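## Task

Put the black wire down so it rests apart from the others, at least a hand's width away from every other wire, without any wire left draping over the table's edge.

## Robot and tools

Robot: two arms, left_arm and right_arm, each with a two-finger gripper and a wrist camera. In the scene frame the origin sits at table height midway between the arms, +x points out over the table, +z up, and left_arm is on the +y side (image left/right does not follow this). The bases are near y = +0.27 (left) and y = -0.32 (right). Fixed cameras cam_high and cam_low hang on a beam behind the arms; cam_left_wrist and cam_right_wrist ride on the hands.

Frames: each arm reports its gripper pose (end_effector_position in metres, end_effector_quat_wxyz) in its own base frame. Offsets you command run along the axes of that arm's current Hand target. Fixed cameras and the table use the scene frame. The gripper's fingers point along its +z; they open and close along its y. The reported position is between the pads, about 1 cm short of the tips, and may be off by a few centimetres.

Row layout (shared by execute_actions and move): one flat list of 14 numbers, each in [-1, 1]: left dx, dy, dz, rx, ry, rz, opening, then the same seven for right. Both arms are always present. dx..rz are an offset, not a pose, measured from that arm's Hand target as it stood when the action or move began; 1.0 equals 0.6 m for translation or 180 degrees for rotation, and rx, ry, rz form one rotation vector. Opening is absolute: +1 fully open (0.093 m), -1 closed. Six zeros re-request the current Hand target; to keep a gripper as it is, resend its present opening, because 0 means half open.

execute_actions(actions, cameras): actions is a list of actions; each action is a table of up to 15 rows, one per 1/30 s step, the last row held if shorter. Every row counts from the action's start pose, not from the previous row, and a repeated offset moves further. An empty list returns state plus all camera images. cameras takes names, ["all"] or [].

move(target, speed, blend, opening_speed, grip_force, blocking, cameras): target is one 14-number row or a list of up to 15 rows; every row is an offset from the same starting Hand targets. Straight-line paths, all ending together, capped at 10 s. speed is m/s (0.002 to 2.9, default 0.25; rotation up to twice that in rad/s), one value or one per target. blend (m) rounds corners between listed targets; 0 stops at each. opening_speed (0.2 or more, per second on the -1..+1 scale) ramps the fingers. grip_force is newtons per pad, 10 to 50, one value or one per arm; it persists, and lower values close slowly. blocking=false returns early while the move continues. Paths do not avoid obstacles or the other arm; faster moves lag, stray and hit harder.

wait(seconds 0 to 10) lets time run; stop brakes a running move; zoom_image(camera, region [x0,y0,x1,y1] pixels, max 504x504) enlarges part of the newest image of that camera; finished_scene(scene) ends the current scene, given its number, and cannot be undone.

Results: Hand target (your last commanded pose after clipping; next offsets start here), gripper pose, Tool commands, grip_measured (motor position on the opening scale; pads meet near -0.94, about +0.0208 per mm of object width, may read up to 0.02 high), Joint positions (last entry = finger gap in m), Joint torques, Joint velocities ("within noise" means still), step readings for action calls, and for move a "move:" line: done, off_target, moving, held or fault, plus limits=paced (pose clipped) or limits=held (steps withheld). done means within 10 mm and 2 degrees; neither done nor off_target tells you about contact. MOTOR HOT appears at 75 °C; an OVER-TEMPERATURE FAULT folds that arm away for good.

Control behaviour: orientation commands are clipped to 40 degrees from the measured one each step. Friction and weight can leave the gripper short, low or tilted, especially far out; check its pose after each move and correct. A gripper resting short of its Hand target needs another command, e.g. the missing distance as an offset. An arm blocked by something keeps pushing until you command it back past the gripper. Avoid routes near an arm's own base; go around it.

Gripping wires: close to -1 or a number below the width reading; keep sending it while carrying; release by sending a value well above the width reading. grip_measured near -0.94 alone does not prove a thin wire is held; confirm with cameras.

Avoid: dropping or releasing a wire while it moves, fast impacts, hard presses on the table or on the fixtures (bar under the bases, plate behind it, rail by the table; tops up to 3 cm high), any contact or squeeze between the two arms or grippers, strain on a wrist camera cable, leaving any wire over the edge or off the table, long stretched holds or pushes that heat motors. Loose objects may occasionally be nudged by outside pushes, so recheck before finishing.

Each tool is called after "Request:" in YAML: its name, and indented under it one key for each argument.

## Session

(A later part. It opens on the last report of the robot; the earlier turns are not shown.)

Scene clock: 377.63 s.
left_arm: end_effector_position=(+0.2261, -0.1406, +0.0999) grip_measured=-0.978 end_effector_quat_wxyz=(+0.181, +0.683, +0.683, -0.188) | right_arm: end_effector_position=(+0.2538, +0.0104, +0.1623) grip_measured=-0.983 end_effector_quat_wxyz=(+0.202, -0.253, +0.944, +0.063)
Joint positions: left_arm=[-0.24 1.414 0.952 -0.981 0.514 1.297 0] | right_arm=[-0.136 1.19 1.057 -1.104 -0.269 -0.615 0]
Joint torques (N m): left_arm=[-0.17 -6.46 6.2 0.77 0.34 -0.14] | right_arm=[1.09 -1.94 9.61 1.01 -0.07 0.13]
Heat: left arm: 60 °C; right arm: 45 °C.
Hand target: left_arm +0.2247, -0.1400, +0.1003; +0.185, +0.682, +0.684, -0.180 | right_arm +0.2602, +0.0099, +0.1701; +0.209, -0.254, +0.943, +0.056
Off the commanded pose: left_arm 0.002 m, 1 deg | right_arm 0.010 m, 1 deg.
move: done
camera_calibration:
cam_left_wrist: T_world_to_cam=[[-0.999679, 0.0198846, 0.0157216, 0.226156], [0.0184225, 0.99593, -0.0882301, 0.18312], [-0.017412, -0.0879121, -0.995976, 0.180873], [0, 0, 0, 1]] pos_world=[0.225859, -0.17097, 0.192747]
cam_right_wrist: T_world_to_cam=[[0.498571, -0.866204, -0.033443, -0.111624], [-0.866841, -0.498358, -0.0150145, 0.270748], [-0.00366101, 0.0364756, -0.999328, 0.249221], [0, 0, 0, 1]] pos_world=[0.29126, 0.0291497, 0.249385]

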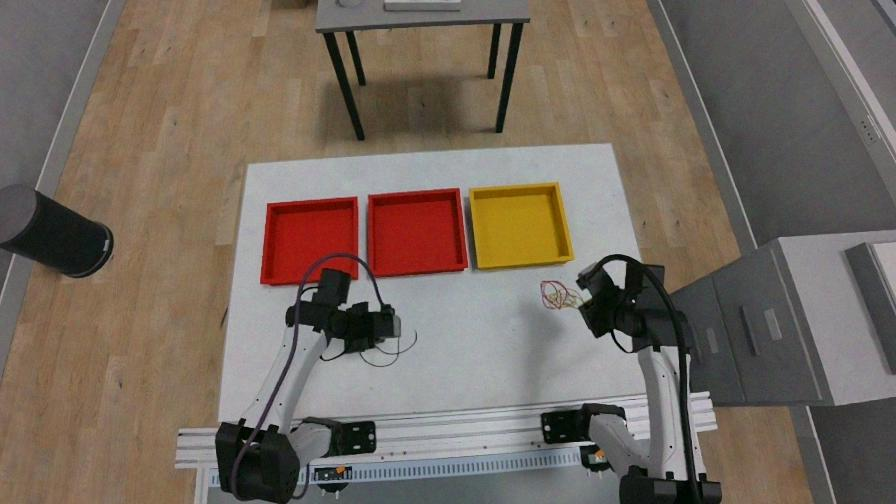

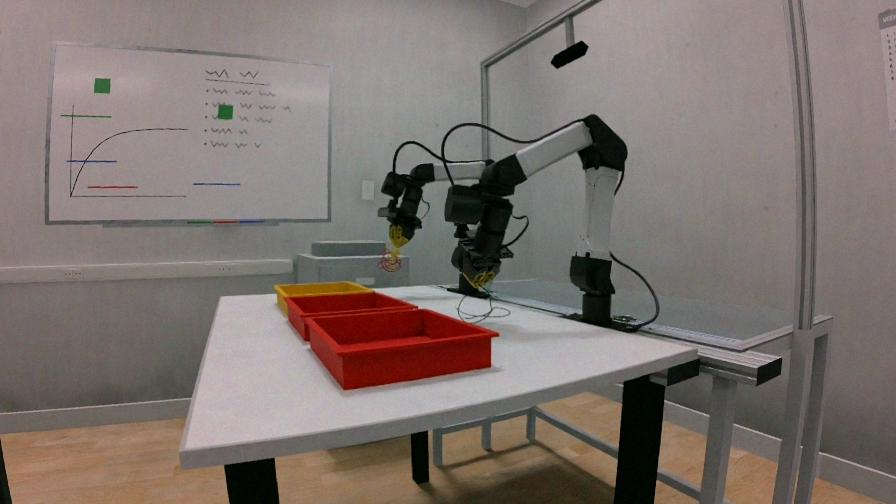

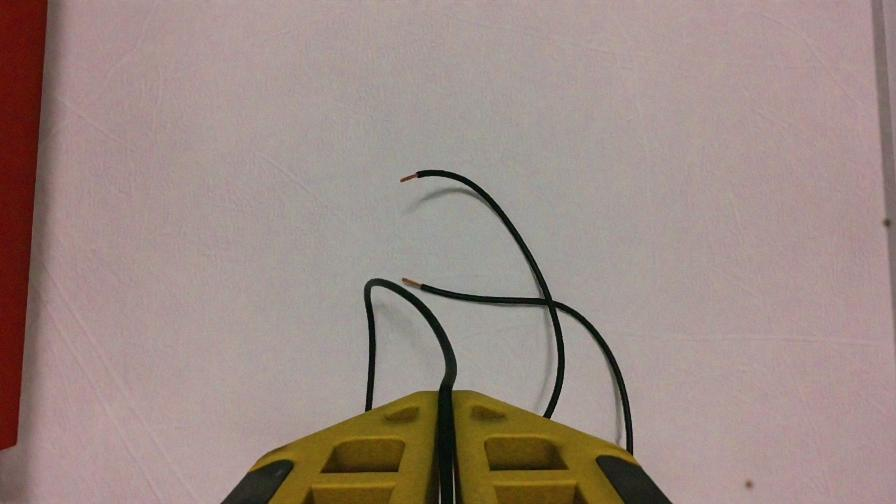

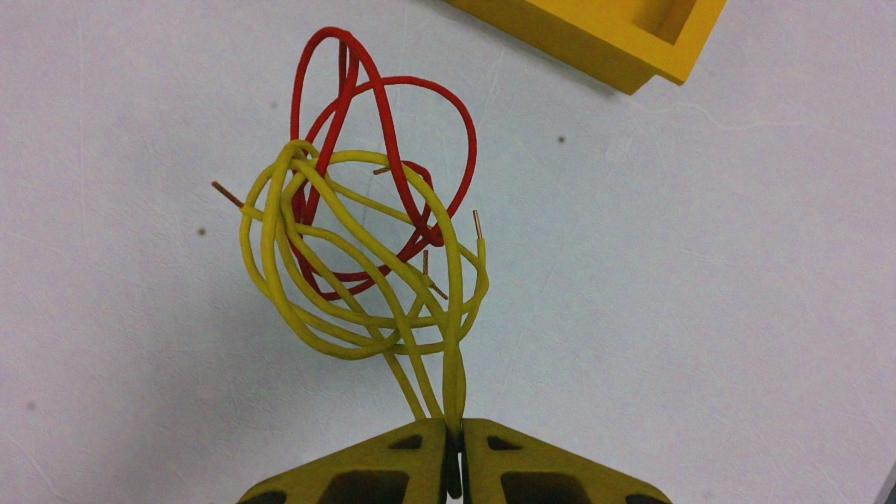

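Request:
move:
  target:
    - [0.054,0,0.0938,0,0,0,-1, 0.074,0,0.1588,0,0,0,-1]
    - [0.054,0,0.0938,0,0,0,-0.5, 0.074,0,0.1588,0,0,0,-0.5]
    - [0.054,0,-0.12,0,0,0,-0.5, 0.074,0,-0.08,0,0,0,-0.5]
  speed: 0.1
  opening_speed: 0.4
  cameras: ["cam_low","cam_high","cam_left_wrist","cam_right_wrist"]

Request:
zoom_image:
  camera: "cam_high"
  region: [300, 230, 620, 400]

Request:
zoom_image:
  camera: "cam_low"
  region: [340, 180, 560, 340]

Scene clock: 397.23 s.
left_arm: end_effector_position=(+0.2184, -0.0750, +0.1342) grip_measured=-0.503 end_effector_quat_wxyz=(+0.165, +0.676, +0.693, -0.190) | right_arm: end_effector_position=(+0.2045, -0.0201, +0.1833) grip_measured=-0.501 end_effector_quat_wxyz=(+0.189, -0.252, +0.947, +0.061)
Joint positions: left_arm=[0.031 1.4 1.087 -1.306 0.506 1.589 0.021] | right_arm=[-0.356 1.085 1.098 -1.334 -0.317 -0.836 0.021]
Joint torques (N m): left_arm=[0.69 -5.35 10.41 0.22 0.51 0.17] | right_arm=[-0.54 -2.84 8.99 0.74 -0.42 -0.06]
Heat: left arm: 57 °C; right arm: 47 °C.
Hand target: left_arm +0.2242, -0.0760, +0.1465; +0.185, +0.682, +0.684, -0.180 | right_arm +0.2079, -0.0204, +0.1949; +0.209, -0.254, +0.943, +0.056
Off the commanded pose: left_arm 0.014 m, 3 deg | right_arm 0.012 m, 2 deg.
move: off_target (left_arm, right_arm)
camera_calibration:
cam_left_wrist: T_world_to_cam=[[-0.998882, 0.00269143, 0.0471885, 0.21092], [-0.000503536, 0.997715, -0.0675642, 0.122401], [-0.0472625, -0.0675124, -0.996598, 0.228899], [0, 0, 0, 1]] pos_world=[0.221564, -0.107235, 0.226437]
cam_right_wrist: T_world_to_cam=[[0.494739, -0.868267, -0.0366712, -0.111364], [-0.868618, -0.495375, 0.0103263, 0.208973], [-0.027132, 0.0267444, -0.999274, 0.275661], [0, 0, 0, 1]] pos_world=[0.244093, -0.000546308, 0.26922]

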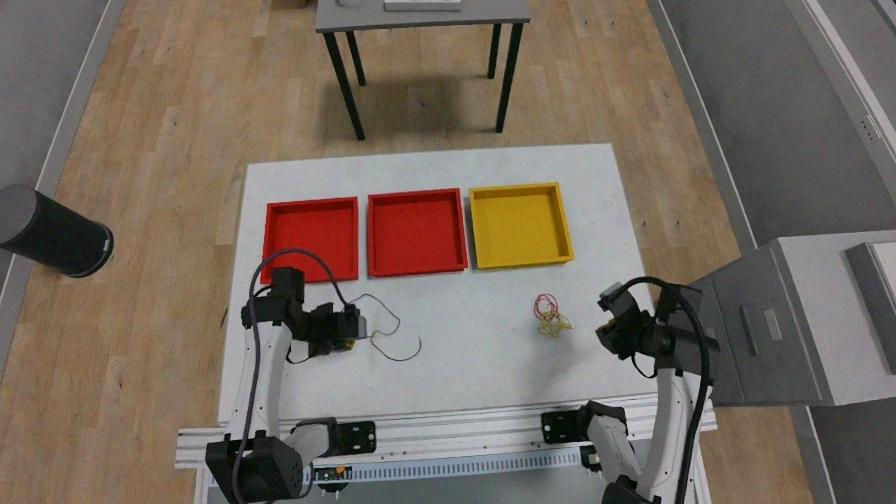

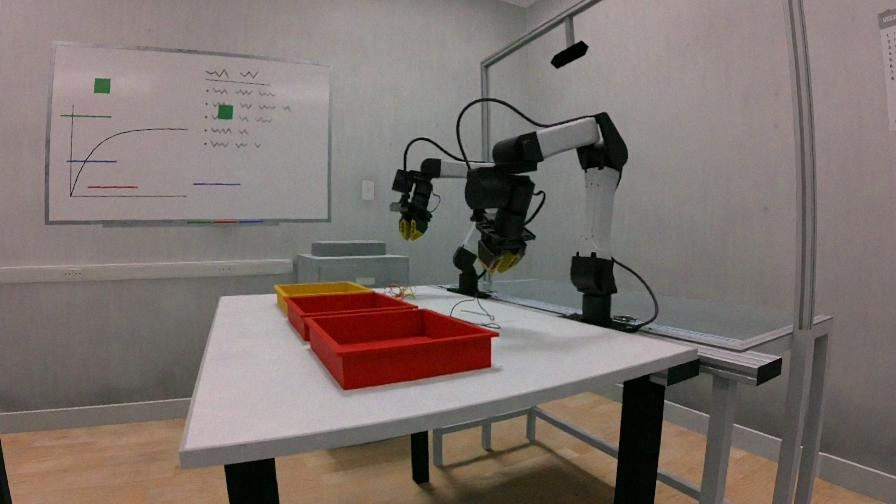

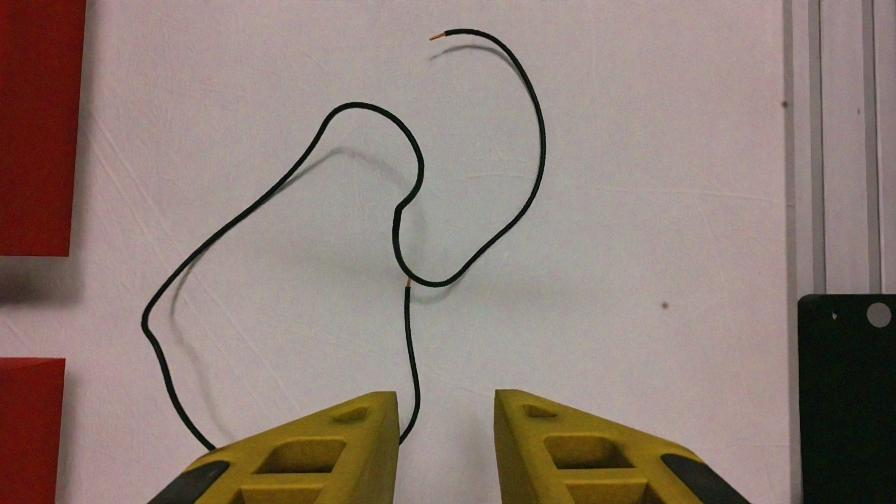

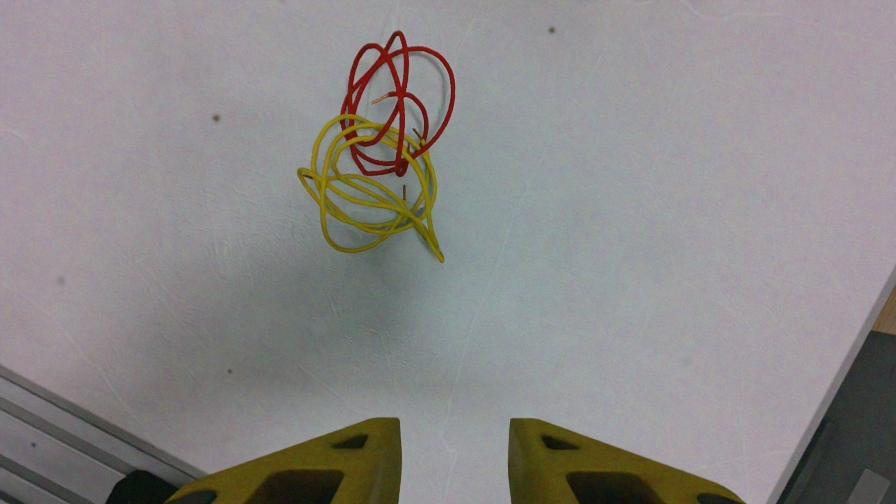

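Scaled by 1.575 from the camera's 896x504 image, which has a finer 1280x720 frame.

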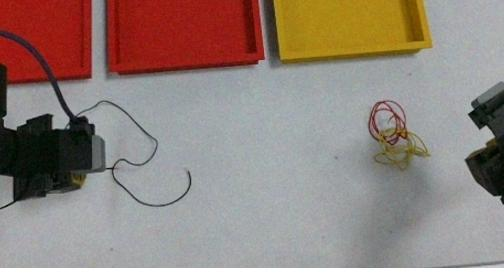

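Scaled by 2.291 from the camera's 896x504 image, which has a finer 1280x720 frame.

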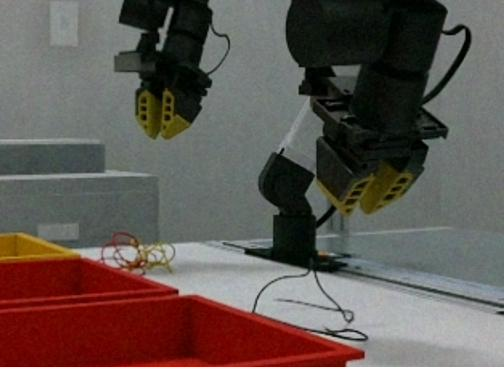

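Request:
move:
  target: [0,0,-0.2,0,0,0,-0.5, 0,0,-0.1,0,0,0,-0.5]
  speed: 0.15
  cameras: ["cam_low","cam_high","cam_left_wrist"]

Request:
zoom_image:
  camera: "cam_low"
  region: [380, 220, 560, 340]

Request:
zoom_image:
  camera: "cam_high"
  region: [300, 230, 620, 400]

Scene clock: 408.37 s.
left_arm: end_effector_position=(+0.2230, -0.0185, +0.2433) grip_measured=-0.503 end_effector_quat_wxyz=(+0.250, +0.649, +0.715, -0.069) | right_arm: end_effector_position=(+0.1853, -0.0335, +0.2387) grip_measured=-0.501 end_effector_quat_wxyz=(+0.204, -0.247, +0.946, +0.047)
Joint positions: left_arm=[0.288 1.267 1.421 -1.568 0.503 1.722 0.021] | right_arm=[-0.485 1.091 1.33 -1.56 -0.343 -0.952 0.021]
Joint torques (N m): left_arm=[0.81 -2.8 9.52 0.59 0.34 0.14] | right_arm=[-0.54 -2.21 8.08 0.75 -0.42 -0.08]
Heat: left arm: 58 °C; right arm: 46 °C.
Hand target: left_arm +0.2232, -0.0161, +0.2505; +0.185, +0.682, +0.684, -0.180 | right_arm +0.1860, -0.0331, +0.2493; +0.209, -0.254, +0.943, +0.056
Off the commanded pose: left_arm 0.008 m, 16 deg | right_arm 0.011 m, 1 deg.
joint sent to its limit (left arm) — joint 4 (wrist pitch), lower limit. The joint targets are off in orientation, not in position.
joint sent to its limit (right arm) — joint 4 (wrist pitch), lower limit. The joint targets still meet the commanded pose.
move: off_target (left_arm, right_arm)
camera_calibration:
cam_left_wrist: T_world_to_cam=[[-0.967082, -0.130948, -0.218185, 0.265212], [-0.127066, 0.991385, -0.0317927, 0.09279], [0.220469, -0.00302229, -0.975389, 0.277936], [0, 0, 0, 1]] pos_world=[0.206996, -0.0564217, 0.331911]
Images, in order (width x height): cam_high 896x504, cam_low 896x504, cam_left_wrist 896x504.

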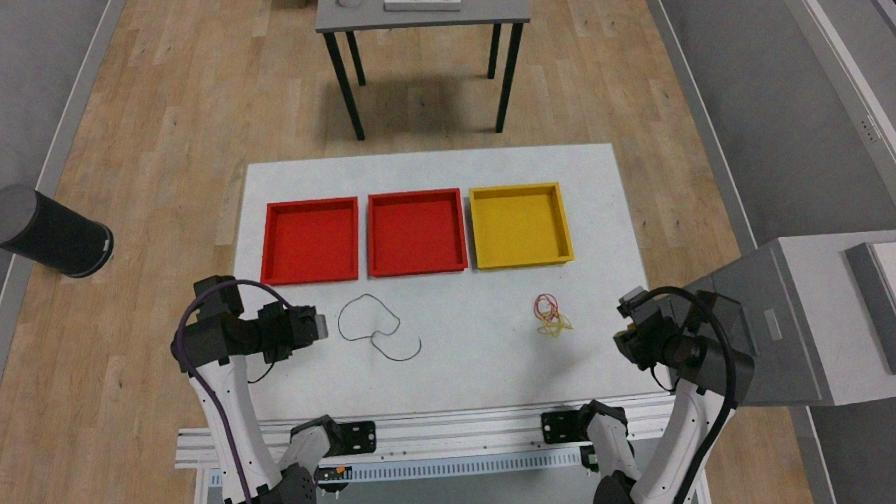

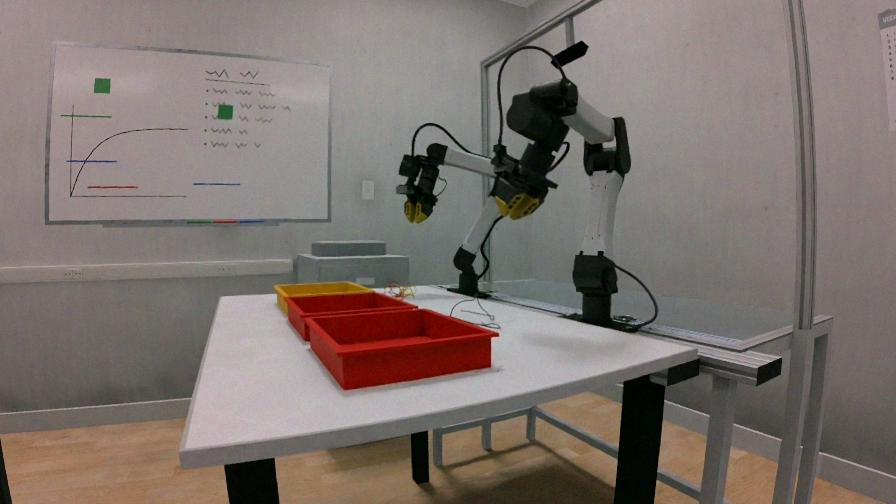

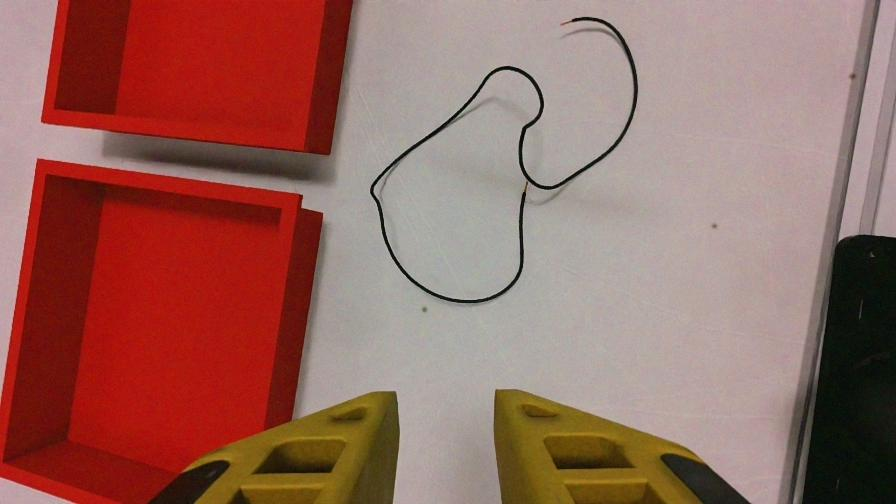

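Scaled by 2.800 from the camera's 896x504 image, which has a finer 1280x720 frame.

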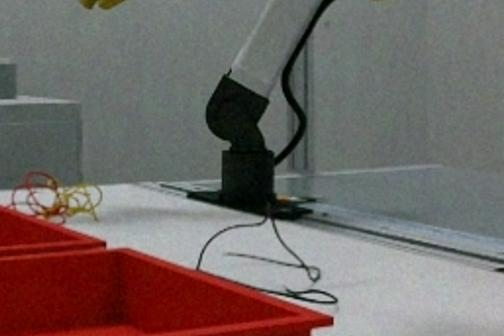

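Scaled by 1.575 from the camera's 896x504 image, which has a finer 1280x720 frame.

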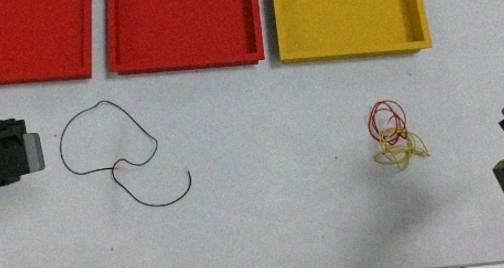

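Request:
finished_scene:
  scene: 2

The scene is finished: the task was done.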